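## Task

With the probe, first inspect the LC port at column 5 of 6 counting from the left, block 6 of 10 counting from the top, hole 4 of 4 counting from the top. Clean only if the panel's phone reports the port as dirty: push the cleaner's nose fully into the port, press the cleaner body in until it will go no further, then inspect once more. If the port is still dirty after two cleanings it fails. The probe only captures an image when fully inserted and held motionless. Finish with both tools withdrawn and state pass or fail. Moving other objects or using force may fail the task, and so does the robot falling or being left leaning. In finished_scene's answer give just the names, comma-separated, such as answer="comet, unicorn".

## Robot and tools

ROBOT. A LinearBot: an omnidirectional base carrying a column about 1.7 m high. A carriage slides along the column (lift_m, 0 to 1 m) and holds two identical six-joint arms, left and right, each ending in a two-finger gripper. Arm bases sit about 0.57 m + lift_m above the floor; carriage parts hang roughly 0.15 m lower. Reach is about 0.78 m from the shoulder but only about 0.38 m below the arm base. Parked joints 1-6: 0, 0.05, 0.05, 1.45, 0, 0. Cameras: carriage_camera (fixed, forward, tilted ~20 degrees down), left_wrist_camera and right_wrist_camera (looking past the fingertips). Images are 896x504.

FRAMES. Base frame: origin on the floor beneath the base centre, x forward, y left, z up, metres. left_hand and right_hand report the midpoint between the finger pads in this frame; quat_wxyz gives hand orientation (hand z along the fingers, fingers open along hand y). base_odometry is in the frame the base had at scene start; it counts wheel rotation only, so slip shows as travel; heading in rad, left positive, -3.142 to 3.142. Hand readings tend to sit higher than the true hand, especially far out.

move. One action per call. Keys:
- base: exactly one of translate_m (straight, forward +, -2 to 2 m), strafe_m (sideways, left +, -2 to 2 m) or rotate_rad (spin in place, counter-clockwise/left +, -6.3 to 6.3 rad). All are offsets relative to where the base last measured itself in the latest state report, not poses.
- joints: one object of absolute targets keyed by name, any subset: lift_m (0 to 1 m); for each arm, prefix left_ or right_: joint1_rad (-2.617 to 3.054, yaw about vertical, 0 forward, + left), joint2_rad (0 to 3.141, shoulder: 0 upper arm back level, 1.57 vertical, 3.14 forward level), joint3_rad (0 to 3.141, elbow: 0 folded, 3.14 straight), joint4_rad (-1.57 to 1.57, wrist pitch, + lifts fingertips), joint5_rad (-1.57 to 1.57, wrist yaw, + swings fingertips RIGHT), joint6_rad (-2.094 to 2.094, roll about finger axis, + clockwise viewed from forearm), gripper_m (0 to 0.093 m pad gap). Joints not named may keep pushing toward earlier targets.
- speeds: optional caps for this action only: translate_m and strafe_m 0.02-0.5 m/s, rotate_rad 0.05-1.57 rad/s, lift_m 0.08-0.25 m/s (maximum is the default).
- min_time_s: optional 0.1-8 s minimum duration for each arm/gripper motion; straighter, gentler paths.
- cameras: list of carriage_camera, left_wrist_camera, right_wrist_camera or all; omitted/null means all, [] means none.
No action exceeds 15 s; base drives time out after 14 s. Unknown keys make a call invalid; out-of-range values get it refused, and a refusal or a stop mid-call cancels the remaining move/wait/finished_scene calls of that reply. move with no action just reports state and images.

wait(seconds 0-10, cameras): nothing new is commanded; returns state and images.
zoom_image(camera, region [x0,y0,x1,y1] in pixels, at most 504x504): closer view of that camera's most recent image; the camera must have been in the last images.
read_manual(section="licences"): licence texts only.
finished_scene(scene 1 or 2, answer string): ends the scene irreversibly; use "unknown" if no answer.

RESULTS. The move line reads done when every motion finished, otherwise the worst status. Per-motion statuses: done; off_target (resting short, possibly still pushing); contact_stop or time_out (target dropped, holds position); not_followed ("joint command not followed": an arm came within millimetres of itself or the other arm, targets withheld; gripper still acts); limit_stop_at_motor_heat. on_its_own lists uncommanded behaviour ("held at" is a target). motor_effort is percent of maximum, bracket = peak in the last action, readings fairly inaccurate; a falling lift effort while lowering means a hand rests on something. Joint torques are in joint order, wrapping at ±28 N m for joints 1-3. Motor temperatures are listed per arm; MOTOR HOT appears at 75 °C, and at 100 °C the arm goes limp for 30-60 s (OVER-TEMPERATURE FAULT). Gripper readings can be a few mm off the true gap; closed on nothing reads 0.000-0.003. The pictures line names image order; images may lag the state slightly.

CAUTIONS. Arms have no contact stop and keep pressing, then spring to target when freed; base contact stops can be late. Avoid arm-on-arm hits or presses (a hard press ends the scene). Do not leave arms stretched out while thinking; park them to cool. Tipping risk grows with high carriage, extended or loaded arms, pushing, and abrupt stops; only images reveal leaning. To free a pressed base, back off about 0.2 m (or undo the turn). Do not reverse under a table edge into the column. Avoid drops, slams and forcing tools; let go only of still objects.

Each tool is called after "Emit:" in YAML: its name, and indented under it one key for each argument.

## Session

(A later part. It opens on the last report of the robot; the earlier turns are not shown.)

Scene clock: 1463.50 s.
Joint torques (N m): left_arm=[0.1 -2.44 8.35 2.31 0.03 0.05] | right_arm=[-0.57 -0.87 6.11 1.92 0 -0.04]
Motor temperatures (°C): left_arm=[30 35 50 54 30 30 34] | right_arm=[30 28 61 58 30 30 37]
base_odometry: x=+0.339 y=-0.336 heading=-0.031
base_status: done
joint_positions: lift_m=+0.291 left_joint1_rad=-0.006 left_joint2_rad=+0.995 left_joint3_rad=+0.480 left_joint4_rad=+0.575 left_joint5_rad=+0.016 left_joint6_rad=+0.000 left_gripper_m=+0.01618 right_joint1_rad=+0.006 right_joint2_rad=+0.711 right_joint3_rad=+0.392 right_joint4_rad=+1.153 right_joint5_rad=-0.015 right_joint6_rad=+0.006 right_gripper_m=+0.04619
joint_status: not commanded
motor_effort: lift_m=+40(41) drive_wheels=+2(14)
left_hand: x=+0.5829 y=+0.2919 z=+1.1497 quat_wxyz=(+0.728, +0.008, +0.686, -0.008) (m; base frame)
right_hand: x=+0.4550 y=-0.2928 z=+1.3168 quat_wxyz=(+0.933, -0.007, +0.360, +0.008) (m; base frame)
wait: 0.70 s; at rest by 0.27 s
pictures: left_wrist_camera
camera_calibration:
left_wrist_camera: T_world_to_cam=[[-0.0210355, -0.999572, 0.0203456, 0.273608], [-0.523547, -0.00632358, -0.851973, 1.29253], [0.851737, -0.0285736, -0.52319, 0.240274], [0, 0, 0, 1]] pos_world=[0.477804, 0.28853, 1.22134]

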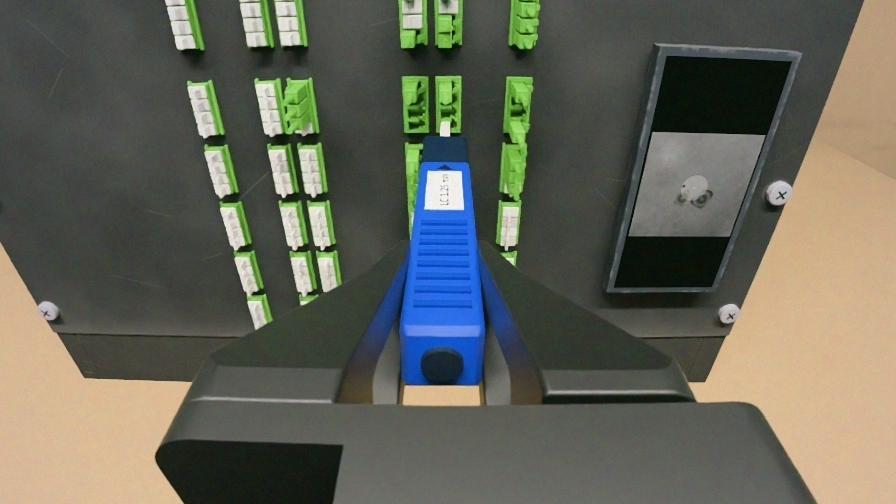

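Emit:
move:
  base: {"translate_m":0.0015}
  speeds: {"translate_m":0.02}
  cameras: []

Emit:
wait:
  seconds: 0.7
  cameras: ["left_wrist_camera"]

Emit:
zoom_image:
  camera: "left_wrist_camera"
  region: [405, 80, 485, 160]

Emit:
move:
  base: {"translate_m":0.0015}
  speeds: {"translate_m":0.02}
  cameras: []

Emit:
wait:
  seconds: 0.7
  cameras: ["left_wrist_camera"]

Emit:
zoom_image:
  camera: "left_wrist_camera"
  region: [405, 80, 485, 160]

Scene clock: 1470.40 s.
Joint torques (N m): left_arm=[0.09 -1.76 8.54 2.35 0.03 0.06] | right_arm=[-0.62 -0.83 6.06 1.95 -0.03 -0.07]
Motor temperatures (°C): left_arm=[30 35 50 54 30 30 34] | right_arm=[30 28 61 58 30 30 37]
move: done
base_odometry: x=+0.340 y=-0.336 heading=-0.031
base_status: done
joint_positions: lift_m=+0.291 left_joint1_rad=-0.006 left_joint2_rad=+0.989 left_joint3_rad=+0.478 left_joint4_rad=+0.570 left_joint5_rad=+0.016 left_joint6_rad=+0.000 left_gripper_m=+0.01618 right_joint1_rad=+0.006 right_joint2_rad=+0.711 right_joint3_rad=+0.392 right_joint4_rad=+1.154 right_joint5_rad=-0.015 right_joint6_rad=+0.006 right_gripper_m=+0.04619
joint_status: not commanded
motor_effort: lift_m=+40(41) drive_wheels=+3(15)
left_hand: x=+0.5818 y=+0.2919 z=+1.1501 quat_wxyz=(+0.728, +0.008, +0.686, -0.008) (m; base frame)
right_hand: x=+0.4549 y=-0.2928 z=+1.3169 quat_wxyz=(+0.933, -0.007, +0.360, +0.008) (m; base frame)
pictures: none
No camera images: "cameras" was empty.

Scene clock: 1471.10 s.
Joint torques (N m): left_arm=[0.1 -1.73 8.49 2.35 0.03 0.05] | right_arm=[-0.54 -0.8 6.09 1.95 -0.03 -0.06]
Motor temperatures (°C): left_arm=[30 35 50 54 30 30 34] | right_arm=[30 28 61 58 30 30 37]
base_odometry: x=+0.340 y=-0.336 heading=-0.031
base_status: done
joint_positions: lift_m=+0.291 left_joint1_rad=-0.006 left_joint2_rad=+0.989 left_joint3_rad=+0.478 left_joint4_rad=+0.570 left_joint5_rad=+0.016 left_joint6_rad=+0.000 left_gripper_m=+0.01618 right_joint1_rad=+0.006 right_joint2_rad=+0.711 right_joint3_rad=+0.392 right_joint4_rad=+1.153 right_joint5_rad=-0.015 right_joint6_rad=+0.006 right_gripper_m=+0.04619
joint_status: not commanded
motor_effort: lift_m=+41(41) drive_wheels=+3(15)
left_hand: x=+0.5818 y=+0.2919 z=+1.1501 quat_wxyz=(+0.728, +0.008, +0.686, -0.008) (m; base frame)
right_hand: x=+0.4550 y=-0.2928 z=+1.3168 quat_wxyz=(+0.933, -0.007, +0.360, +0.008) (m; base frame)
wait: 0.70 s; at rest by 0.27 s
pictures: left_wrist_camera
camera_calibration:
left_wrist_camera: T_world_to_cam=[[-0.0210437, -0.999572, 0.020336, 0.273595], [-0.52324, -0.00632136, -0.852162, 1.29229], [0.851925, -0.0285732, -0.522883, 0.240902], [0, 0, 0, 1]] pos_world=[0.476704, 0.28853, 1.22164]

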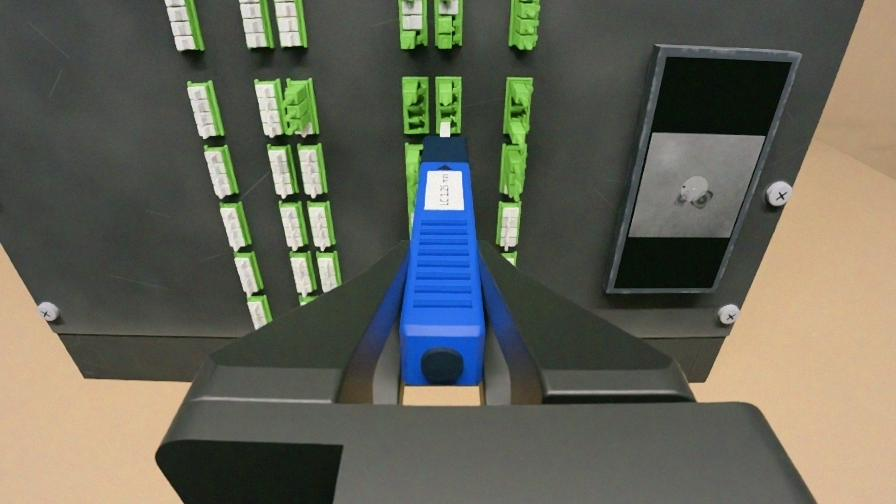

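Scaled by 6.300 from the camera's 896x504 image, which has a finer 1280x720 frame.

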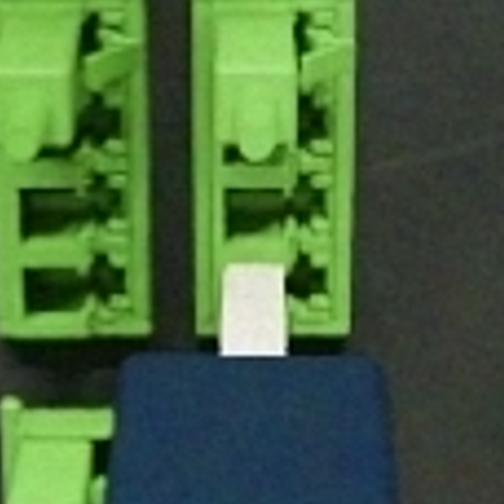

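Scene clock: 1471.60 s.
Joint torques (N m): left_arm=[0.09 -1.03 8.76 2.39 0.03 0.05] | right_arm=[-0.46 -0.81 5.94 1.96 -0.03 -0.02]
Motor temperatures (°C): left_arm=[30 35 50 54 30 30 34] | right_arm=[30 28 61 58 30 30 37]
move: done
base_odometry: x=+0.342 y=-0.336 heading=-0.031
base_status: done
joint_positions: lift_m=+0.291 left_joint1_rad=-0.006 left_joint2_rad=+0.982 left_joint3_rad=+0.476 left_joint4_rad=+0.566 left_joint5_rad=+0.016 left_joint6_rad=+0.000 left_gripper_m=+0.01618 right_joint1_rad=+0.006 right_joint2_rad=+0.711 right_joint3_rad=+0.392 right_joint4_rad=+1.154 right_joint5_rad=-0.015 right_joint6_rad=+0.006 right_gripper_m=+0.04619
joint_status: not commanded
motor_effort: lift_m=+40(41) drive_wheels=+3(9)
left_hand: x=+0.5807 y=+0.2919 z=+1.1504 quat_wxyz=(+0.728, +0.008, +0.686, -0.008) (m; base frame)
right_hand: x=+0.4549 y=-0.2928 z=+1.3169 quat_wxyz=(+0.933, -0.007, +0.360, +0.008) (m; base frame)
pictures: none
No camera images: "cameras" was empty.

Scene clock: 1472.30 s.
Joint torques (N m): left_arm=[0.1 -1.01 8.72 2.39 0.03 0.05] | right_arm=[-0.51 -0.84 6.09 1.88 -0.04 -0.03]
Motor temperatures (°C): left_arm=[30 35 50 55 30 30 34] | right_arm=[30 28 61 58 30 30 37]
base_odometry: x=+0.342 y=-0.336 heading=-0.031
base_status: done
joint_positions: lift_m=+0.291 left_joint1_rad=-0.006 left_joint2_rad=+0.982 left_joint3_rad=+0.476 left_joint4_rad=+0.566 left_joint5_rad=+0.016 left_joint6_rad=+0.000 left_gripper_m=+0.01618 right_joint1_rad=+0.006 right_joint2_rad=+0.711 right_joint3_rad=+0.392 right_joint4_rad=+1.153 right_joint5_rad=-0.015 right_joint6_rad=+0.006 right_gripper_m=+0.04619
joint_status: not commanded
motor_effort: lift_m=+40(41) drive_wheels=+3(9)
left_hand: x=+0.5807 y=+0.2919 z=+1.1504 quat_wxyz=(+0.728, +0.008, +0.686, -0.008) (m; base frame)
right_hand: x=+0.4550 y=-0.2928 z=+1.3168 quat_wxyz=(+0.933, -0.007, +0.360, +0.008) (m; base frame)
wait: 0.70 s; at rest by 0.27 s
pictures: left_wrist_camera
camera_calibration:
left_wrist_camera: T_world_to_cam=[[-0.0214125, -0.999564, 0.0203153, 0.273765], [-0.522858, -0.00612365, -0.852398, 1.29188], [0.852151, -0.028874, -0.522499, 0.241541], [0, 0, 0, 1]] pos_world=[0.475501, 0.288531, 1.22184]

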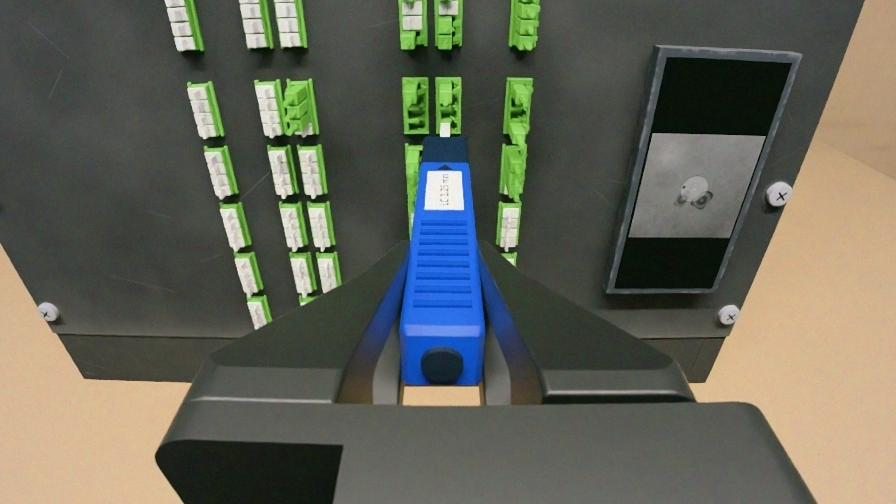

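Scaled by 6.300 from the camera's 896x504 image, which has a finer 1280x720 frame.

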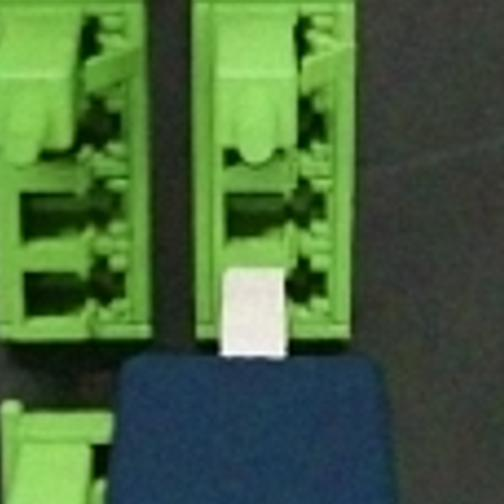

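Emit:
move:
  base: {"translate_m":0.001}
  speeds: {"translate_m":0.02}
  cameras: []

Emit:
wait:
  seconds: 0.7
  cameras: ["left_wrist_camera"]

Emit:
zoom_image:
  camera: "left_wrist_camera"
  region: [395, 80, 495, 180]

Scene clock: 1484.03 s.
Joint torques (N m): left_arm=[0.09 -0.77 8.87 2.41 0.03 0.06] | right_arm=[-0.61 -0.76 6.04 2 -0.02 -0.05]
Motor temperatures (°C): left_arm=[30 35 51 57 30 30 34] | right_arm=[30 28 61 57 30 30 37]
move: done
base_odometry: x=+0.343 y=-0.336 heading=-0.031
base_status: done
joint_positions: lift_m=+0.291 left_joint1_rad=-0.006 left_joint2_rad=+0.980 left_joint3_rad=+0.475 left_joint4_rad=+0.564 left_joint5_rad=+0.016 left_joint6_rad=+0.000 left_gripper_m=+0.01618 right_joint1_rad=+0.006 right_joint2_rad=+0.711 right_joint3_rad=+0.392 right_joint4_rad=+1.153 right_joint5_rad=-0.015 right_joint6_rad=+0.006 right_gripper_m=+0.04619
joint_status: not commanded
motor_effort: lift_m=+40(41) drive_wheels=+4(13)
left_hand: x=+0.5803 y=+0.2919 z=+1.1500 quat_wxyz=(+0.728, +0.008, +0.686, -0.008) (m; base frame)
right_hand: x=+0.4550 y=-0.2928 z=+1.3168 quat_wxyz=(+0.933, -0.007, +0.360, +0.008) (m; base frame)
pictures: none
No camera images: "cameras" was empty.

Scene clock: 1484.73 s.
Joint torques (N m): left_arm=[0.1 -0.79 8.85 2.42 0.03 0.05] | right_arm=[-0.49 -0.8 6.01 1.95 -0.03 -0.02]
Motor temperatures (°C): left_arm=[30 35 51 57 30 30 34] | right_arm=[30 28 61 57 30 30 37]
base_odometry: x=+0.343 y=-0.336 heading=-0.031
base_status: done
joint_positions: lift_m=+0.291 left_joint1_rad=-0.006 left_joint2_rad=+0.980 left_joint3_rad=+0.475 left_joint4_rad=+0.564 left_joint5_rad=+0.016 left_joint6_rad=+0.000 left_gripper_m=+0.01618 right_joint1_rad=+0.006 right_joint2_rad=+0.711 right_joint3_rad=+0.392 right_joint4_rad=+1.153 right_joint5_rad=-0.015 right_joint6_rad=+0.006 right_gripper_m=+0.04619
joint_status: not commanded
motor_effort: lift_m=+38(41) drive_wheels=+4(13)
left_hand: x=+0.5803 y=+0.2919 z=+1.1500 quat_wxyz=(+0.728, +0.008, +0.686, -0.008) (m; base frame)
right_hand: x=+0.4550 y=-0.2928 z=+1.3168 quat_wxyz=(+0.933, -0.007, +0.360, +0.008) (m; base frame)
wait: 0.70 s; at rest by 0.27 s
pictures: left_wrist_camera
camera_calibration:
left_wrist_camera: T_world_to_cam=[[-0.0213885, -0.999564, 0.02034, 0.273723], [-0.523852, -0.00612363, -0.851787, 1.29133], [0.851541, -0.0288737, -0.523493, 0.243112], [0, 0, 0, 1]] pos_world=[0.475302, 0.288531, 1.22164]

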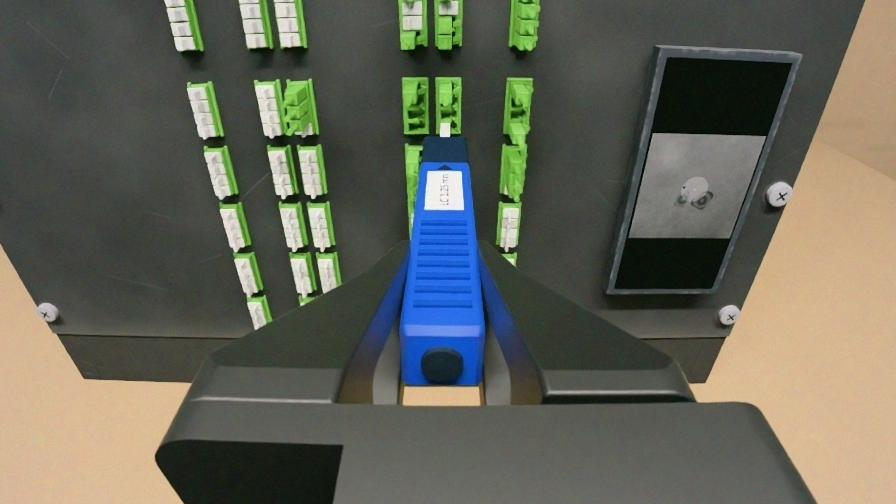

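Scaled by 5.040 from the camera's 896x504 image, which has a finer 1280x720 frame.

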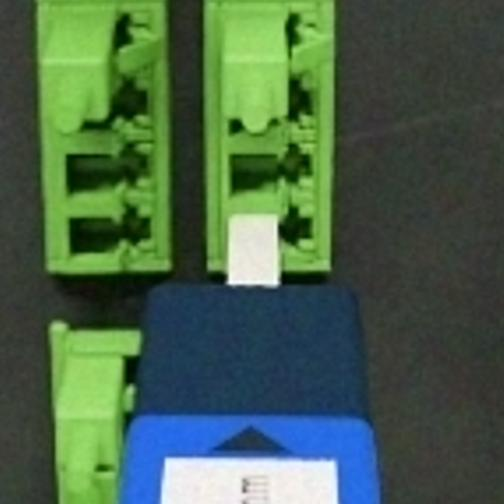

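Emit:
move:
  base: {"translate_m":-0.03}
  speeds: {"translate_m":0.03}
  cameras: []

Emit:
wait:
  seconds: 0.5
  cameras: ["left_wrist_camera"]

Emit:
zoom_image:
  camera: "left_wrist_camera"
  region: [395, 80, 495, 180]

Scene clock: 1491.57 s.
Joint torques (N m): left_arm=[0.1 -1.73 8.83 2.38 0.04 0.05] | right_arm=[-0.55 -0.8 6.06 1.93 -0.04 -0.06]
Motor temperatures (°C): left_arm=[30 35 51 57 30 30 34] | right_arm=[30 28 61 57 30 30 37]
move: done
base_odometry: x=+0.313 y=-0.335 heading=-0.031
base_status: done
joint_positions: lift_m=+0.291 left_joint1_rad=-0.006 left_joint2_rad=+0.989 left_joint3_rad=+0.475 left_joint4_rad=+0.568 left_joint5_rad=+0.016 left_joint6_rad=+0.000 left_gripper_m=+0.01618 right_joint1_rad=+0.006 right_joint2_rad=+0.711 right_joint3_rad=+0.392 right_joint4_rad=+1.153 right_joint5_rad=-0.015 right_joint6_rad=+0.006 right_gripper_m=+0.04619
joint_status: not commanded
motor_effort: lift_m=+40(41) drive_wheels=+3(12)
left_hand: x=+0.5818 y=+0.2918 z=+1.1479 quat_wxyz=(+0.726, +0.008, +0.688, -0.008) (m; base frame)
right_hand: x=+0.4550 y=-0.2928 z=+1.3168 quat_wxyz=(+0.933, -0.007, +0.360, +0.008) (m; base frame)
pictures: none
No camera images: "cameras" was empty.

Scene clock: 1492.07 s.
Joint torques (N m): left_arm=[0.09 -1.81 8.83 2.36 0.04 0.04] | right_arm=[-0.5 -0.9 6.19 1.92 -0.04 -0.03]
Motor temperatures (°C): left_arm=[30 35 51 57 30 30 34] | right_arm=[30 28 61 57 30 30 37]
base_odometry: x=+0.313 y=-0.335 heading=-0.031
base_status: done
joint_positions: lift_m=+0.291 left_joint1_rad=-0.006 left_joint2_rad=+0.989 left_joint3_rad=+0.475 left_joint4_rad=+0.568 left_joint5_rad=+0.016 left_joint6_rad=+0.000 left_gripper_m=+0.01618 right_joint1_rad=+0.006 right_joint2_rad=+0.711 right_joint3_rad=+0.392 right_joint4_rad=+1.154 right_joint5_rad=-0.015 right_joint6_rad=+0.006 right_gripper_m=+0.04619
joint_status: not commanded
motor_effort: lift_m=+40(41) drive_wheels=+3(12)
left_hand: x=+0.5818 y=+0.2918 z=+1.1479 quat_wxyz=(+0.726, +0.008, +0.688, -0.008) (m; base frame)
right_hand: x=+0.4549 y=-0.2928 z=+1.3169 quat_wxyz=(+0.933, -0.007, +0.360, +0.008) (m; base frame)
wait: 0.50 s; at rest by 0.27 s
pictures: left_wrist_camera
camera_calibration:
left_wrist_camera: T_world_to_cam=[[-0.0213406, -0.999565, 0.0203606, 0.273747], [-0.528053, -0.00602366, -0.84919, 1.28974], [0.848943, -0.0288737, -0.527694, 0.247111], [0, 0, 0, 1]] pos_world=[0.477107, 0.288531, 1.22006]

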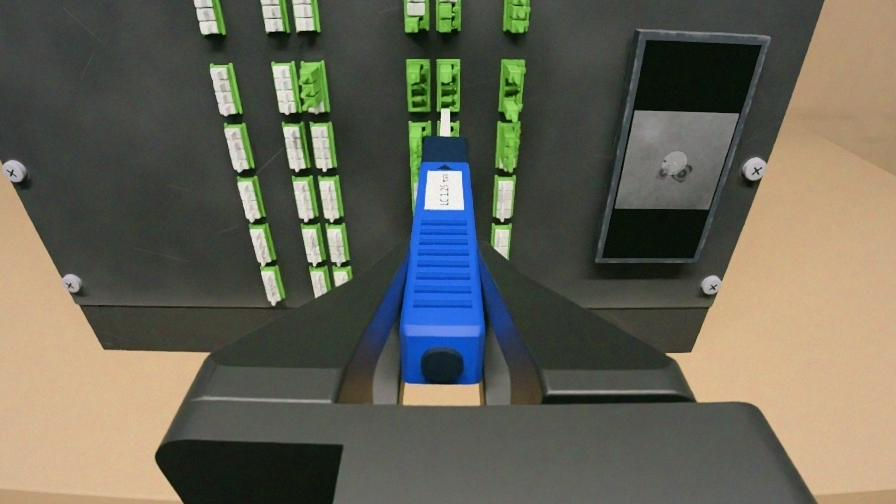

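Scaled by 5.040 from the camera's 896x504 image, which has a finer 1280x720 frame.

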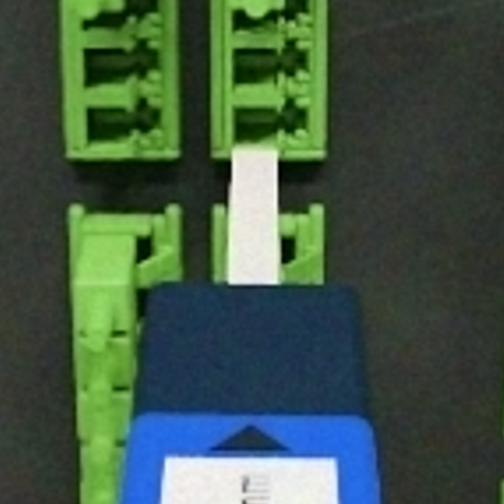

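Emit:
move:
  base: {"translate_m":-0.12}
  speeds: {"translate_m":0.15}
  cameras: []

Emit:
move:
  base: {"strafe_m":0.588}
  speeds: {"strafe_m":0.25}
  joints: {"left_joint1_rad":0,"left_joint2_rad":0.7,"left_joint3_rad":0.4,"left_joint4_rad":1.2,"left_joint5_rad":0.022,"left_joint6_rad":0,"right_joint1_rad":0,"right_joint2_rad":1.0,"right_joint3_rad":0.525,"right_joint4_rad":0.655,"right_joint5_rad":-0.015,"right_joint6_rad":0.01,"lift_m":0.297}
  min_time_s: 2.5
  cameras: []

Emit:
wait:
  seconds: 0.7
  cameras: ["right_wrist_camera"]

Scene clock: 1499.53 s.
Joint torques (N m): left_arm=[0.1 -1.78 8.87 2.39 0.03 0.06] | right_arm=[-0.46 -0.94 6.09 1.96 -0.05 -0.05]
Motor temperatures (°C): left_arm=[30 35 51 58 30 30 34] | right_arm=[30 28 61 57 30 30 37]
move: done
base_odometry: x=+0.193 y=-0.331 heading=-0.031
base_status: done
joint_positions: lift_m=+0.291 left_joint1_rad=-0.006 left_joint2_rad=+0.989 left_joint3_rad=+0.475 left_joint4_rad=+0.568 left_joint5_rad=+0.016 left_joint6_rad=+0.000 left_gripper_m=+0.01618 right_joint1_rad=+0.006 right_joint2_rad=+0.711 right_joint3_rad=+0.392 right_joint4_rad=+1.154 right_joint5_rad=-0.015 right_joint6_rad=+0.006 right_gripper_m=+0.04619
joint_status: not commanded
motor_effort: lift_m=+40(41) drive_wheels=-2(15)
left_hand: x=+0.5818 y=+0.2918 z=+1.1477 quat_wxyz=(+0.726, +0.008, +0.688, -0.008) (m; base frame)
right_hand: x=+0.4549 y=-0.2928 z=+1.3169 quat_wxyz=(+0.933, -0.007, +0.360, +0.008) (m; base frame)
pictures: none
No camera images: "cameras" was empty.

Scene clock: 1503.17 s.
Joint torques (N m): left_arm=[0.09 -0.29 6.61 1.38 -0.01 0.06] | right_arm=[-0.43 -2.89 9.55 3.19 -0.02 -0.02]
Motor temperatures (°C): left_arm=[30 35 51 57 30 30 34] | right_arm=[30 28 62 58 30 30 37]
move: off_target
base_odometry: x=+0.211 y=+0.257 heading=-0.031
base_status: done
joint_positions: lift_m=+0.297 left_joint1_rad=-0.006 left_joint2_rad=+0.708 left_joint3_rad=+0.413 left_joint4_rad=+1.186 left_joint5_rad=+0.020 left_joint6_rad=+0.000 left_gripper_m=+0.01618 right_joint1_rad=+0.005 right_joint2_rad=+1.000 right_joint3_rad=+0.479 right_joint4_rad=+0.593 right_joint5_rad=-0.017 right_joint6_rad=+0.006 right_gripper_m=+0.04619
joint_status: right_joint4_rad off_target (ended at +0.593, target +0.655); the others done
motor_effort: lift_m=+40(47) drive_wheels=-1(15)
left_hand: x=+0.4443 y=+0.2920 z=+1.3377 quat_wxyz=(+0.943, +0.010, +0.333, -0.006) (m; base frame)
right_hand: x=+0.5835 y=-0.2919 z=+1.1586 quat_wxyz=(+0.732, -0.006, +0.681, +0.010) (m; base frame)
pictures: none
No camera images: "cameras" was empty.

Scene clock: 1503.87 s.
Joint torques (N m): left_arm=[0.08 -0.31 6.61 1.38 -0.01 0.05] | right_arm=[-0.54 -2.89 9.43 3.19 -0.03 -0.03]
Motor temperatures (°C): left_arm=[30 35 51 57 30 30 34] | right_arm=[30 28 62 58 30 30 37]
base_odometry: x=+0.211 y=+0.257 heading=-0.031
base_status: done
joint_positions: lift_m=+0.297 left_joint1_rad=-0.006 left_joint2_rad=+0.708 left_joint3_rad=+0.413 left_joint4_rad=+1.187 left_joint5_rad=+0.020 left_joint6_rad=+0.000 left_gripper_m=+0.01618 right_joint1_rad=+0.005 right_joint2_rad=+1.000 right_joint3_rad=+0.479 right_joint4_rad=+0.593 right_joint5_rad=-0.017 right_joint6_rad=+0.006 right_gripper_m=+0.04619
joint_status: right_joint4_rad off_target (ended at +0.593, target +0.655); the others done
motor_effort: lift_m=+40(47) drive_wheels=-1(15)
left_hand: x=+0.4442 y=+0.2920 z=+1.3377 quat_wxyz=(+0.943, +0.010, +0.333, -0.006) (m; base frame)
right_hand: x=+0.5835 y=-0.2919 z=+1.1586 quat_wxyz=(+0.732, -0.006, +0.681, +0.010) (m; base frame)
wait: 0.70 s; at rest by 0.27 s
pictures: right_wrist_camera
camera_calibration:
right_wrist_camera: T_world_to_cam=[[-0.0080517, -0.999964, -0.00258737, -0.287074], [-0.583041, 0.00679673, -0.812414, 1.28103], [0.812403, -0.00503277, -0.583075, 0.323773], [0, 0, 0, 1]] pos_world=[0.481549, -0.294141, 1.22877]

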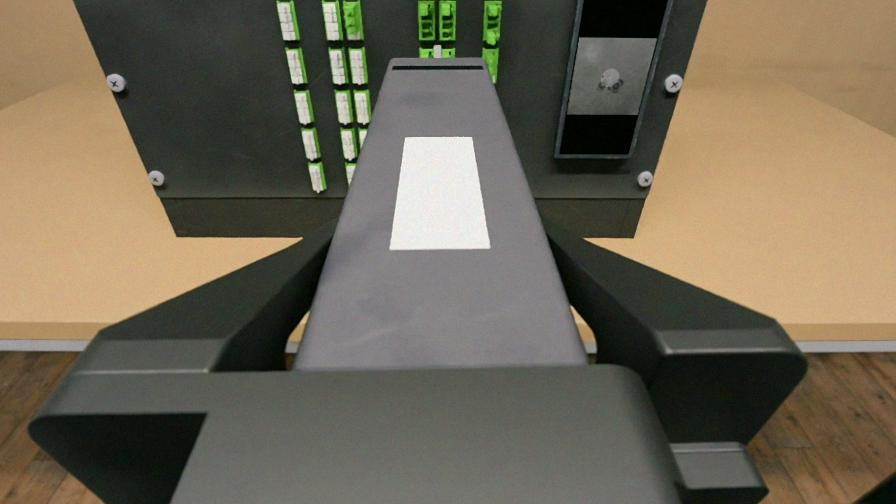

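Emit:
move:
  base: {"translate_m":0.041}
  speeds: {"translate_m":0.05}
  joints: {"right_joint1_rad":-0.003,"right_joint2_rad":1.0,"right_joint3_rad":0.525,"right_joint4_rad":0.655,"right_joint5_rad":-0.015,"right_joint6_rad":0.01}
  cameras: []

Emit:
wait:
  seconds: 0.7
  cameras: ["right_wrist_camera"]

Emit:
zoom_image:
  camera: "right_wrist_camera"
  region: [407, 10, 467, 58]

Scene clock: 1508.40 s.
Joint torques (N m): left_arm=[0.08 -0.32 6.56 1.27 -0.01 0.05] | right_arm=[-0.57 -2.91 9.46 3.2 -0.03 -0.03]
Motor temperatures (°C): left_arm=[30 35 50 55 30 30 34] | right_arm=[30 28 64 60 30 30 37]
move: off_target
base_odometry: x=+0.252 y=+0.256 heading=-0.031
base_status: done
joint_positions: lift_m=+0.297 left_joint1_rad=-0.006 left_joint2_rad=+0.708 left_joint3_rad=+0.413 left_joint4_rad=+1.194 left_joint5_rad=+0.020 left_joint6_rad=+0.000 left_gripper_m=+0.01618 right_joint1_rad=+0.003 right_joint2_rad=+1.002 right_joint3_rad=+0.479 right_joint4_rad=+0.591 right_joint5_rad=-0.017 right_joint6_rad=+0.006 right_gripper_m=+0.04619
joint_status: right_joint4_rad off_target (ended at +0.591, target +0.655); the others done
motor_effort: lift_m=+39(41) drive_wheels=-3(11)
left_hand: x=+0.4429 y=+0.2920 z=+1.3389 quat_wxyz=(+0.944, +0.010, +0.330, -0.006) (m; base frame)
right_hand: x=+0.5838 y=-0.2926 z=+1.1575 quat_wxyz=(+0.731, -0.005, +0.682, +0.009) (m; base frame)
pictures: none
No camera images: "cameras" was empty.

Scene clock: 1509.10 s.
Joint torques (N m): left_arm=[0.09 -0.32 6.64 1.31 -0.02 0.07] | right_arm=[-0.58 -2.96 9.54 3.25 -0.04 -0.04]
Motor temperatures (°C): left_arm=[30 35 50 55 30 30 34] | right_arm=[30 28 65 61 30 30 37]
base_odometry: x=+0.252 y=+0.256 heading=-0.031
base_status: done
joint_positions: lift_m=+0.297 left_joint1_rad=-0.006 left_joint2_rad=+0.708 left_joint3_rad=+0.413 left_joint4_rad=+1.194 left_joint5_rad=+0.020 left_joint6_rad=+0.000 left_gripper_m=+0.01618 right_joint1_rad=+0.003 right_joint2_rad=+1.002 right_joint3_rad=+0.479 right_joint4_rad=+0.591 right_joint5_rad=-0.017 right_joint6_rad=+0.006 right_gripper_m=+0.04619
joint_status: right_joint4_rad off_target (ended at +0.591, target +0.655); the others done
motor_effort: lift_m=+39(41) drive_wheels=-2(11)
left_hand: x=+0.4429 y=+0.2920 z=+1.3389 quat_wxyz=(+0.944, +0.010, +0.330, -0.006) (m; base frame)
right_hand: x=+0.5838 y=-0.2926 z=+1.1575 quat_wxyz=(+0.731, -0.005, +0.682, +0.009) (m; base frame)
wait: 0.70 s; at rest by 0.27 s
pictures: right_wrist_camera
camera_calibration:
right_wrist_camera: T_world_to_cam=[[-0.0100032, -0.999947, -0.00254324, -0.286681], [-0.58618, 0.0079245, -0.810142, 1.27982], [0.810119, -0.00661325, -0.586228, 0.327458], [0, 0, 0, 1]] pos_world=[0.482054, -0.294642, 1.22807]

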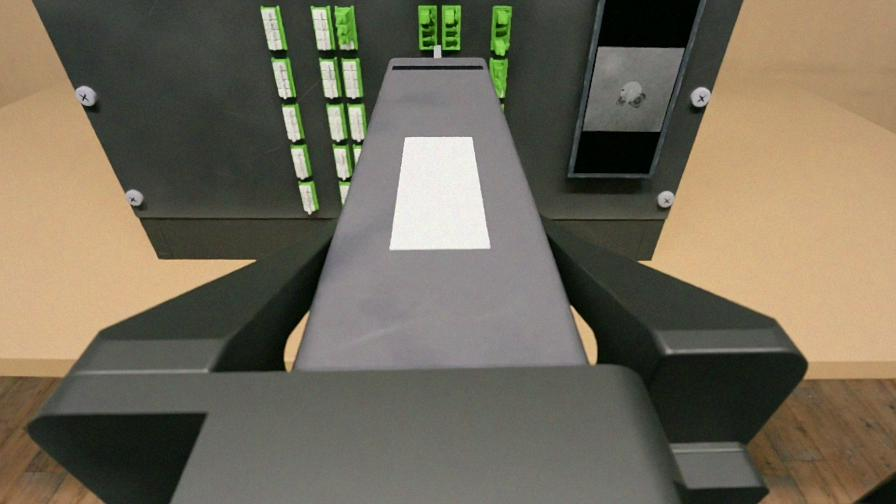

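Scaled by 8.400 from the camera's 896x504 image, which has a finer 1280x720 frame.

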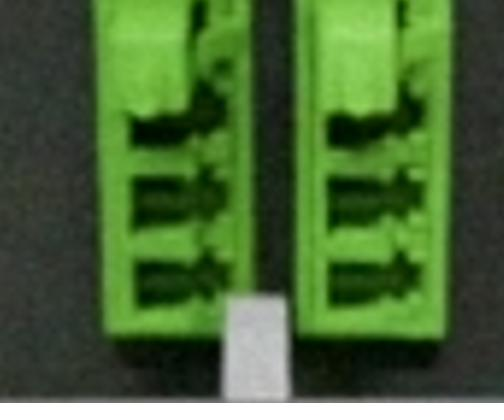

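Emit:
move:
  base: {"strafe_m":-0.008}
  speeds: {"strafe_m":0.03}
  cameras: []

Emit:
wait:
  seconds: 0.7
  cameras: ["right_wrist_camera"]

Emit:
zoom_image:
  camera: "right_wrist_camera"
  region: [422, 30, 452, 54]

Scene clock: 1512.90 s.
Joint torques (N m): left_arm=[0.02 -0.28 6.54 1.31 -0.02 0.05] | right_arm=[-0.4 -3.02 9.58 3.24 -0.03 -0.04]
Motor temperatures (°C): left_arm=[30 35 50 54 30 30 34] | right_arm=[30 29 66 62 30 30 37]
move: done
base_odometry: x=+0.251 y=+0.248 heading=-0.030
base_status: done
joint_positions: lift_m=+0.297 left_joint1_rad=-0.006 left_joint2_rad=+0.708 left_joint3_rad=+0.413 left_joint4_rad=+1.194 left_joint5_rad=+0.021 left_joint6_rad=+0.000 left_gripper_m=+0.01618 right_joint1_rad=+0.000 right_joint2_rad=+1.002 right_joint3_rad=+0.479 right_joint4_rad=+0.589 right_joint5_rad=-0.018 right_joint6_rad=+0.006 right_gripper_m=+0.04619
joint_status: not commanded
motor_effort: lift_m=+39(40) drive_wheels=+4(10)
left_hand: x=+0.4429 y=+0.2919 z=+1.3389 quat_wxyz=(+0.944, +0.011, +0.330, -0.006) (m; base frame)
right_hand: x=+0.5838 y=-0.2935 z=+1.1571 quat_wxyz=(+0.730, -0.004, +0.683, +0.008) (m; base frame)
pictures: none
No camera images: "cameras" was empty.

Scene clock: 1513.60 s.
Joint torques (N m): left_arm=[0.13 -0.28 6.58 1.29 -0.01 0.05] | right_arm=[-0.29 -2.91 9.47 3.25 0.02 -0.03]
Motor temperatures (°C): left_arm=[30 35 50 54 30 30 34] | right_arm=[30 29 66 62 30 30 37]
base_odometry: x=+0.251 y=+0.248 heading=-0.030
base_status: done
joint_positions: lift_m=+0.297 left_joint1_rad=-0.006 left_joint2_rad=+0.708 left_joint3_rad=+0.413 left_joint4_rad=+1.194 left_joint5_rad=+0.021 left_joint6_rad=+0.000 left_gripper_m=+0.01618 right_joint1_rad=+0.000 right_joint2_rad=+1.002 right_joint3_rad=+0.479 right_joint4_rad=+0.589 right_joint5_rad=-0.017 right_joint6_rad=+0.006 right_gripper_m=+0.04619
joint_status: not commanded
motor_effort: lift_m=+39(40) drive_wheels=+4(10)
left_hand: x=+0.4429 y=+0.2919 z=+1.3389 quat_wxyz=(+0.944, +0.011, +0.330, -0.006) (m; base frame)
right_hand: x=+0.5838 y=-0.2936 z=+1.1571 quat_wxyz=(+0.730, -0.004, +0.683, +0.008) (m; base frame)
wait: 0.70 s; at rest by 0.27 s
pictures: right_wrist_camera
camera_calibration:
right_wrist_camera: T_world_to_cam=[[-0.0123099, -0.999921, -0.00250103, -0.286412], [-0.58762, 0.00925782, -0.809084, 1.27957], [0.809043, -0.00849008, -0.587688, 0.328928], [0, 0, 0, 1]] pos_world=[0.482257, -0.295443, 1.22787]

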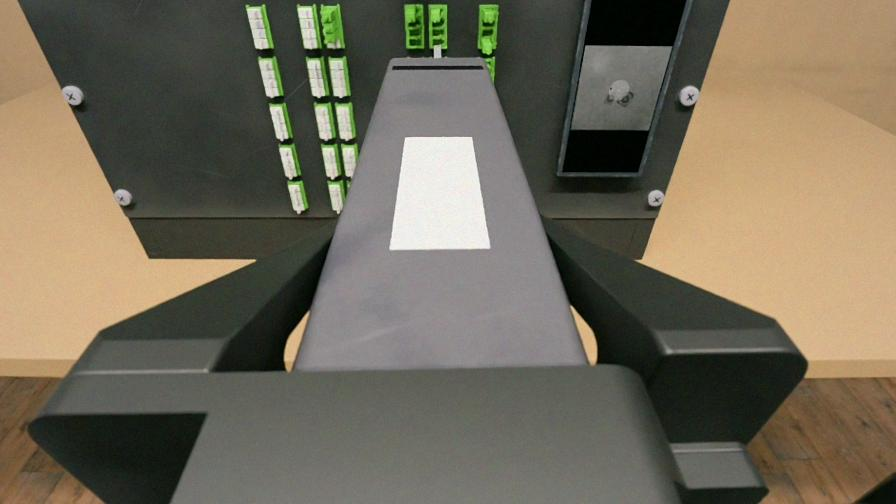

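Scaled by 16.800 from the camera's 896x504 image, which has a finer 1280x720 frame.

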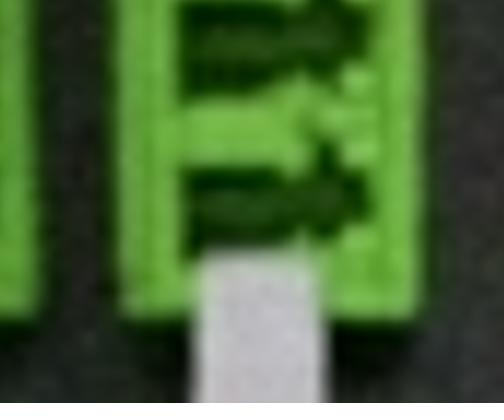

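Emit:
move:
  base: {"strafe_m":0.001}
  speeds: {"strafe_m":0.03}
  joints: {"right_joint4_rad":0.665,"lift_m":0.298}
  cameras: []

Emit:
wait:
  seconds: 0.7
  cameras: ["right_wrist_camera"]

Emit:
zoom_image:
  camera: "right_wrist_camera"
  region: [422, 30, 452, 54]

Scene clock: 1518.50 s.
Joint torques (N m): left_arm=[0.08 -0.29 6.76 1.29 -0.03 0.05] | right_arm=[-0.39 -3.12 9.33 3.29 -0.04 -0.05]
Motor temperatures (°C): left_arm=[30 35 50 53 30 30 34] | right_arm=[30 29 68 63 30 30 37]
move: off_target
base_odometry: x=+0.251 y=+0.249 heading=-0.030
base_status: done
joint_positions: lift_m=+0.298 left_joint1_rad=-0.006 left_joint2_rad=+0.708 left_joint3_rad=+0.411 left_joint4_rad=+1.194 left_joint5_rad=+0.021 left_joint6_rad=+0.000 left_gripper_m=+0.01618 right_joint1_rad=+0.000 right_joint2_rad=+1.003 right_joint3_rad=+0.481 right_joint4_rad=+0.594 right_joint5_rad=-0.017 right_joint6_rad=+0.006 right_gripper_m=+0.04619
joint_status: right_joint4_rad off_target (ended at +0.594, target +0.665); the others done
motor_effort: lift_m=+42(44) drive_wheels=-1(4)
left_hand: x=+0.4432 y=+0.2919 z=+1.3390 quat_wxyz=(+0.944, +0.011, +0.330, -0.006) (m; base frame)
right_hand: x=+0.5839 y=-0.2938 z=+1.1595 quat_wxyz=(+0.732, -0.004, +0.681, +0.008) (m; base frame)
pictures: none
No camera images: "cameras" was empty.

Scene clock: 1519.20 s.
Joint torques (N m): left_arm=[0.08 -0.34 6.69 1.26 -0.01 0.06] | right_arm=[-0.2 -3.11 9.33 3.32 -0.02 -0.06]
Motor temperatures (°C): left_arm=[30 35 50 53 30 30 34] | right_arm=[30 29 68 63 30 30 37]
base_odometry: x=+0.251 y=+0.249 heading=-0.030
base_status: done
joint_positions: lift_m=+0.298 left_joint1_rad=-0.006 left_joint2_rad=+0.708 left_joint3_rad=+0.411 left_joint4_rad=+1.194 left_joint5_rad=+0.021 left_joint6_rad=+0.000 left_gripper_m=+0.01618 right_joint1_rad=+0.000 right_joint2_rad=+1.003 right_joint3_rad=+0.481 right_joint4_rad=+0.595 right_joint5_rad=-0.017 right_joint6_rad=+0.006 right_gripper_m=+0.04619
joint_status: right_joint4_rad off_target (ended at +0.594, target +0.665); the others done
motor_effort: lift_m=+41(44) drive_wheels=-1(4)
left_hand: x=+0.4432 y=+0.2919 z=+1.3390 quat_wxyz=(+0.944, +0.011, +0.330, -0.006) (m; base frame)
right_hand: x=+0.5839 y=-0.2938 z=+1.1596 quat_wxyz=(+0.732, -0.004, +0.681, +0.008) (m; base frame)
wait: 0.70 s; at rest by 0.27 s
pictures: right_wrist_camera
camera_calibration:
right_wrist_camera: T_world_to_cam=[[-0.0130154, -0.999912, -0.00256333, -0.286092], [-0.582711, 0.00966811, -0.812622, 1.28303], [0.812575, -0.00908295, -0.582785, 0.322386], [0, 0, 0, 1]] pos_world=[0.48195, -0.295543, 1.22977]

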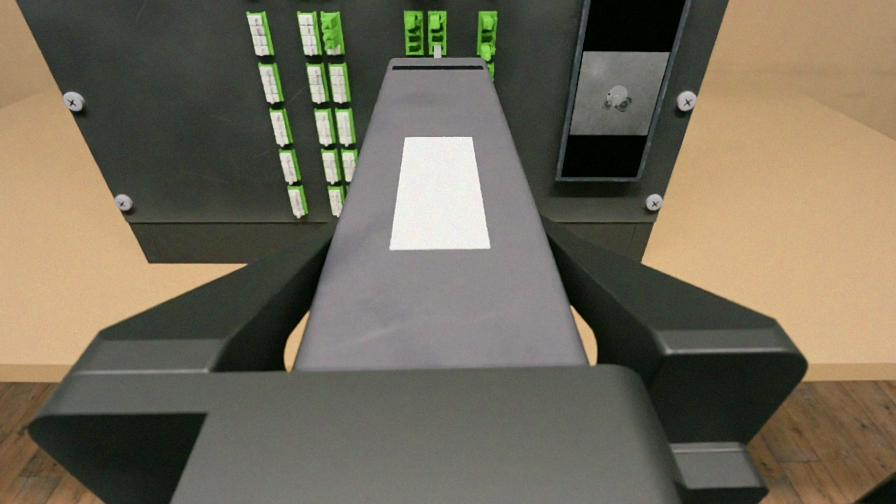

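Scaled by 16.800 from the camera's 896x504 image, which has a finer 1280x720 frame.

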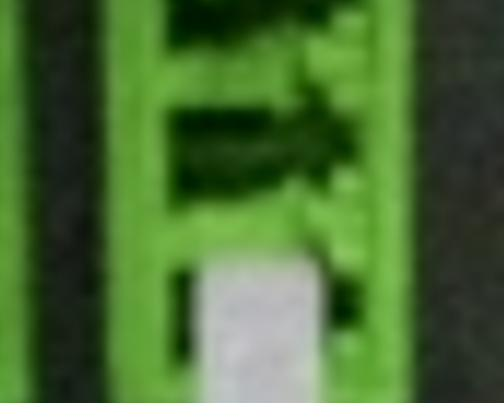

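Emit:
move:
  base: {"strafe_m":0.002}
  speeds: {"strafe_m":0.03}
  joints: {"lift_m":0.296}
  cameras: []

Emit:
wait:
  seconds: 0.7
  cameras: ["right_wrist_camera"]

Emit:
zoom_image:
  camera: "right_wrist_camera"
  region: [422, 30, 452, 54]

Scene clock: 1524.40 s.
Joint torques (N m): left_arm=[0.02 -0.17 6.82 1.31 -0.01 0.05] | right_arm=[-0.13 -3 9.22 3.24 -0.03 -0.02]
Motor temperatures (°C): left_arm=[30 34 50 52 30 30 34] | right_arm=[30 29 69 65 30 30 37]
move: done
base_odometry: x=+0.251 y=+0.250 heading=-0.031
base_status: done
joint_positions: lift_m=+0.296 left_joint1_rad=-0.005 left_joint2_rad=+0.708 left_joint3_rad=+0.411 left_joint4_rad=+1.194 left_joint5_rad=+0.021 left_joint6_rad=+0.000 left_gripper_m=+0.01618 right_joint1_rad=-0.001 right_joint2_rad=+1.003 right_joint3_rad=+0.482 right_joint4_rad=+0.597 right_joint5_rad=-0.017 right_joint6_rad=+0.006 right_gripper_m=+0.04619
joint_status: all done
motor_effort: lift_m=+35(37) drive_wheels=-2(8)
left_hand: x=+0.4429 y=+0.2920 z=+1.3374 quat_wxyz=(+0.944, +0.011, +0.330, -0.006) (m; base frame)
right_hand: x=+0.5840 y=-0.2942 z=+1.1593 quat_wxyz=(+0.734, -0.004, +0.680, +0.008) (m; base frame)
pictures: none
No camera images: "cameras" was empty.

Scene clock: 1525.10 s.
Joint torques (N m): left_arm=[-0.03 -0.21 6.86 1.28 -0.02 0.05] | right_arm=[-0.18 -3.1 9.32 3.26 0 -0.05]
Motor temperatures (°C): left_arm=[30 34 50 52 30 30 34] | right_arm=[30 29 69 65 30 30 37]
base_odometry: x=+0.251 y=+0.250 heading=-0.031
base_status: done
joint_positions: lift_m=+0.296 left_joint1_rad=-0.005 left_joint2_rad=+0.708 left_joint3_rad=+0.411 left_joint4_rad=+1.194 left_joint5_rad=+0.021 left_joint6_rad=+0.000 left_gripper_m=+0.01618 right_joint1_rad=-0.001 right_joint2_rad=+1.003 right_joint3_rad=+0.482 right_joint4_rad=+0.597 right_joint5_rad=-0.017 right_joint6_rad=+0.006 right_gripper_m=+0.04619
joint_status: all done
motor_effort: lift_m=+36(37) drive_wheels=-2(8)
left_hand: x=+0.4429 y=+0.2919 z=+1.3374 quat_wxyz=(+0.944, +0.011, +0.330, -0.006) (m; base frame)
right_hand: x=+0.5840 y=-0.2942 z=+1.1593 quat_wxyz=(+0.734, -0.004, +0.680, +0.008) (m; base frame)
wait: 0.70 s; at rest by 0.27 s
pictures: right_wrist_camera
camera_calibration:
right_wrist_camera: T_world_to_cam=[[-0.0141436, -0.999896, -0.00268157, -0.285705], [-0.579606, 0.0103838, -0.814831, 1.28372], [0.814774, -0.00997041, -0.579693, 0.317101], [0, 0, 0, 1]] pos_world=[0.481646, -0.295843, 1.22907]

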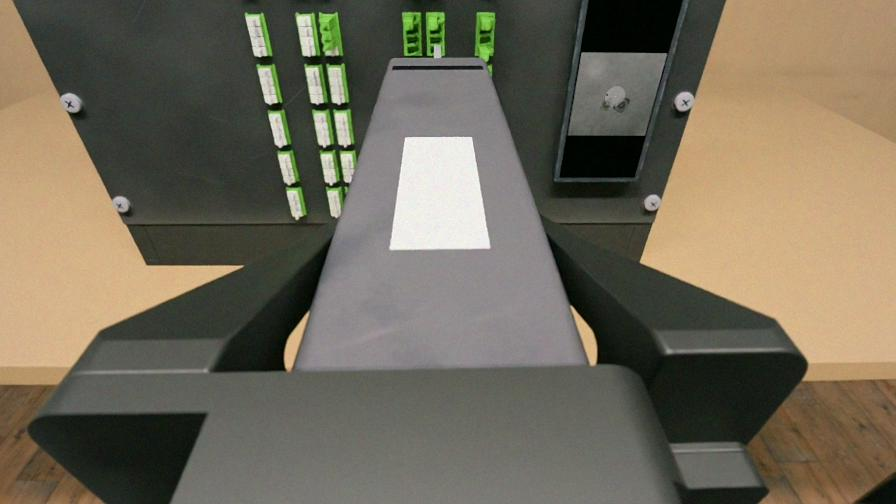

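Scaled by 16.800 from the camera's 896x504 image, which has a finer 1280x720 frame.

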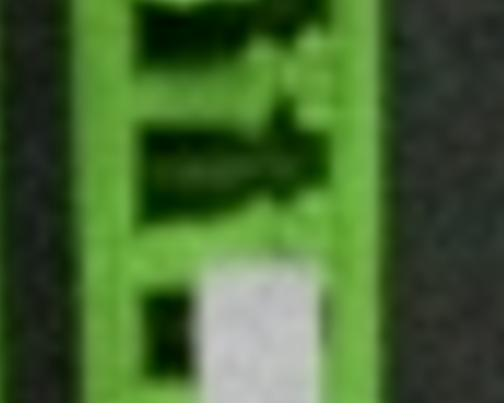

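Emit:
move:
  base: {"strafe_m":0.003}
  speeds: {"strafe_m":0.03}
  joints: {"lift_m":0.2935,"right_joint4_rad":0.645}
  cameras: []

Emit:
wait:
  seconds: 0.7
  cameras: ["right_wrist_camera"]

Emit:
zoom_image:
  camera: "right_wrist_camera"
  region: [422, 30, 452, 54]

Scene clock: 1529.87 s.
Joint torques (N m): left_arm=[0.03 -0.1 7.02 1.29 -0.04 0.05] | right_arm=[-0.13 -3.12 9.18 3.2 -0.03 -0.04]
Motor temperatures (°C): left_arm=[30 34 50 51 30 30 34] | right_arm=[30 29 69 66 30 30 37]
move: off_target
base_odometry: x=+0.252 y=+0.253 heading=-0.031
base_status: done
joint_positions: lift_m=+0.294 left_joint1_rad=-0.004 left_joint2_rad=+0.707 left_joint3_rad=+0.409 left_joint4_rad=+1.195 left_joint5_rad=+0.022 left_joint6_rad=+0.000 left_gripper_m=+0.01618 right_joint1_rad=-0.002 right_joint2_rad=+1.003 right_joint3_rad=+0.484 right_joint4_rad=+0.581 right_joint5_rad=-0.017 right_joint6_rad=+0.006 right_gripper_m=+0.04619
joint_status: right_joint4_rad off_target (ended at +0.581, target +0.645); the others done
motor_effort: lift_m=+36(37) drive_wheels=+3(6)
left_hand: x=+0.4428 y=+0.2920 z=+1.3346 quat_wxyz=(+0.944, +0.011, +0.330, -0.006) (m; base frame)
right_hand: x=+0.5844 y=-0.2946 z=+1.1541 quat_wxyz=(+0.729, -0.003, +0.684, +0.007) (m; base frame)
pictures: none
No camera images: "cameras" was empty.

Scene clock: 1530.57 s.
Joint torques (N m): left_arm=[-0.01 -0.1 6.98 1.28 -0.03 0.05] | right_arm=[-0.09 -3.03 9.13 3.23 -0.02 -0.04]
Motor temperatures (°C): left_arm=[30 34 50 51 30 30 34] | right_arm=[30 29 69 66 30 30 37]
base_odometry: x=+0.252 y=+0.253 heading=-0.031
base_status: done
joint_positions: lift_m=+0.294 left_joint1_rad=-0.004 left_joint2_rad=+0.707 left_joint3_rad=+0.409 left_joint4_rad=+1.195 left_joint5_rad=+0.022 left_joint6_rad=+0.000 left_gripper_m=+0.01618 right_joint1_rad=-0.002 right_joint2_rad=+1.003 right_joint3_rad=+0.484 right_joint4_rad=+0.581 right_joint5_rad=-0.017 right_joint6_rad=+0.006 right_gripper_m=+0.04619
joint_status: right_joint4_rad off_target (ended at +0.581, target +0.645); the others done
motor_effort: lift_m=+35(37) drive_wheels=+3(6)
left_hand: x=+0.4428 y=+0.2920 z=+1.3346 quat_wxyz=(+0.944, +0.011, +0.330, -0.006) (m; base frame)
right_hand: x=+0.5844 y=-0.2946 z=+1.1540 quat_wxyz=(+0.729, -0.003, +0.685, +0.007) (m; base frame)
wait: 0.70 s; at rest by 0.27 s
pictures: right_wrist_camera
camera_calibration:
right_wrist_camera: T_world_to_cam=[[-0.015342, -0.999879, -0.00240106, -0.285755], [-0.590725, 0.0110014, -0.806798, 1.27708], [0.806727, -0.0109595, -0.590823, 0.330911], [0, 0, 0, 1]] pos_world=[0.483063, -0.296144, 1.22517]

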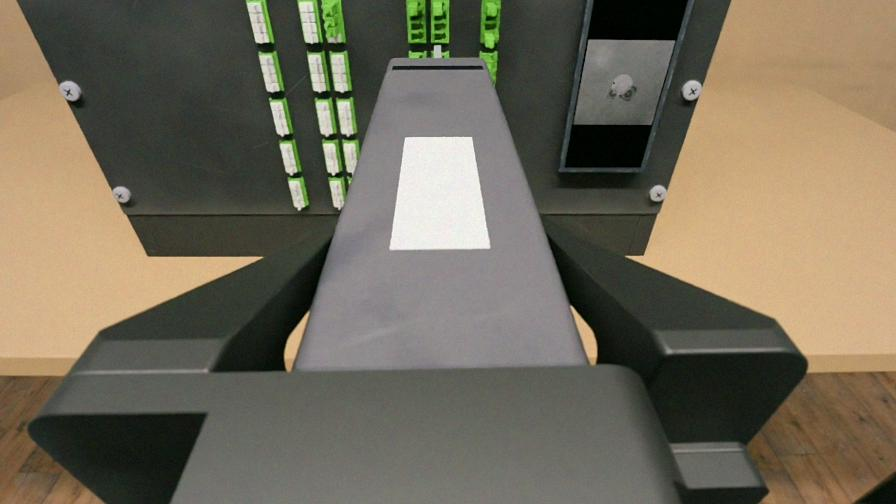

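Scaled by 16.800 from the camera's 896x504 image, which has a finer 1280x720 frame.

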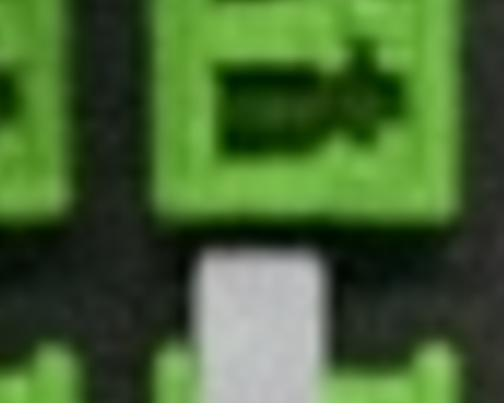

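Emit:
move:
  joints: {"lift_m":0.2935,"right_joint4_rad":0.657}
  cameras: []

Emit:
wait:
  seconds: 0.7
  cameras: ["right_wrist_camera"]

Emit:
zoom_image:
  camera: "right_wrist_camera"
  region: [422, 30, 452, 54]

Scene clock: 1533.43 s.
Joint torques (N m): left_arm=[-0.01 -0.13 6.94 1.27 -0.03 0.06] | right_arm=[-0.06 -3.06 9.09 3.34 0.03 -0.01]
Motor temperatures (°C): left_arm=[30 34 50 51 30 30 34] | right_arm=[30 29 69 65 30 30 37]
move: off_target
base_odometry: x=+0.252 y=+0.253 heading=-0.031
base_status: not commanded
joint_positions: lift_m=+0.294 left_joint1_rad=-0.004 left_joint2_rad=+0.707 left_joint3_rad=+0.409 left_joint4_rad=+1.195 left_joint5_rad=+0.022 left_joint6_rad=+0.000 left_gripper_m=+0.01618 right_joint1_rad=-0.002 right_joint2_rad=+1.003 right_joint3_rad=+0.484 right_joint4_rad=+0.583 right_joint5_rad=-0.017 right_joint6_rad=+0.006 right_gripper_m=+0.04619
joint_status: right_joint4_rad off_target (ended at +0.583, target +0.657); the others done
motor_effort: lift_m=+36(36) drive_wheels=+3(3)
left_hand: x=+0.4428 y=+0.2920 z=+1.3346 quat_wxyz=(+0.944, +0.011, +0.330, -0.006) (m; base frame)
right_hand: x=+0.5843 y=-0.2946 z=+1.1545 quat_wxyz=(+0.730, -0.003, +0.684, +0.007) (m; base frame)
pictures: none
No camera images: "cameras" was empty.

Scene clock: 1534.13 s.
Joint torques (N m): left_arm=[-0.03 -0.16 6.99 1.28 -0.03 0.05] | right_arm=[-0.09 -3.06 9.02 3.32 -0.01 -0.05]
Motor temperatures (°C): left_arm=[30 34 50 51 30 30 34] | right_arm=[30 29 69 65 30 30 37]
base_odometry: x=+0.252 y=+0.253 heading=-0.031
base_status: not commanded
joint_positions: lift_m=+0.294 left_joint1_rad=-0.004 left_joint2_rad=+0.707 left_joint3_rad=+0.409 left_joint4_rad=+1.195 left_joint5_rad=+0.022 left_joint6_rad=+0.000 left_gripper_m=+0.01618 right_joint1_rad=-0.002 right_joint2_rad=+1.003 right_joint3_rad=+0.484 right_joint4_rad=+0.584 right_joint5_rad=-0.017 right_joint6_rad=+0.006 right_gripper_m=+0.04619
joint_status: right_joint4_rad off_target (ended at +0.583, target +0.657); the others done
motor_effort: lift_m=+35(36) drive_wheels=+3(3)
left_hand: x=+0.4428 y=+0.2920 z=+1.3346 quat_wxyz=(+0.944, +0.011, +0.330, -0.006) (m; base frame)
right_hand: x=+0.5843 y=-0.2946 z=+1.1547 quat_wxyz=(+0.730, -0.003, +0.684, +0.007) (m; base frame)
wait: 0.70 s; at rest by 0.27 s
pictures: right_wrist_camera
camera_calibration:
right_wrist_camera: T_world_to_cam=[[-0.0153355, -0.999879, -0.00244166, -0.285711], [-0.588575, 0.0110012, -0.808368, 1.27817], [0.808297, -0.0109596, -0.588673, 0.327918], [0, 0, 0, 1]] pos_world=[0.48286, -0.296144, 1.22557]

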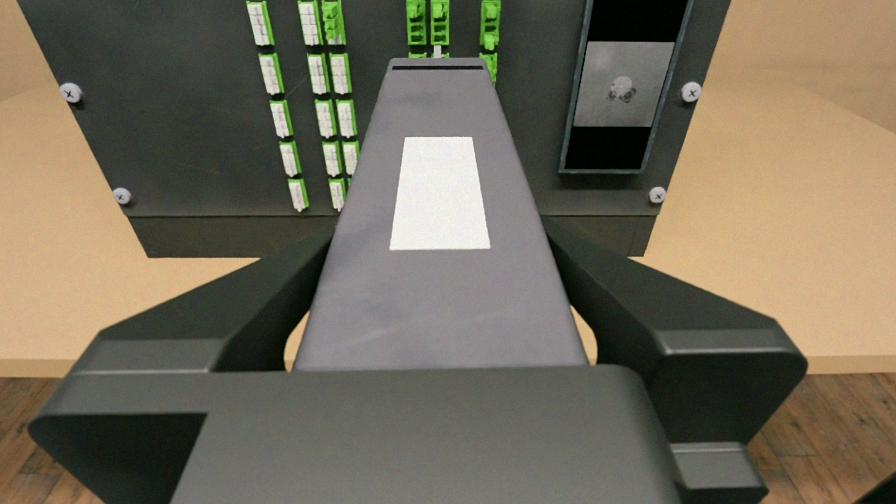

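Scaled by 16.800 from the camera's 896x504 image, which has a finer 1280x720 frame.

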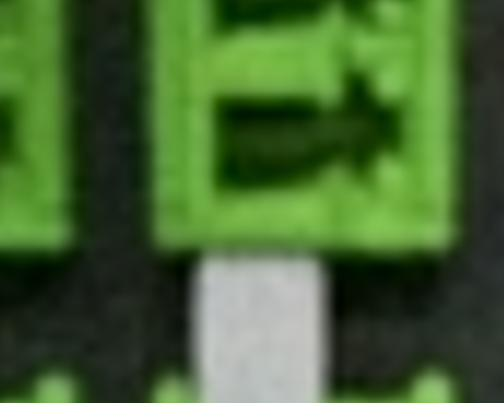

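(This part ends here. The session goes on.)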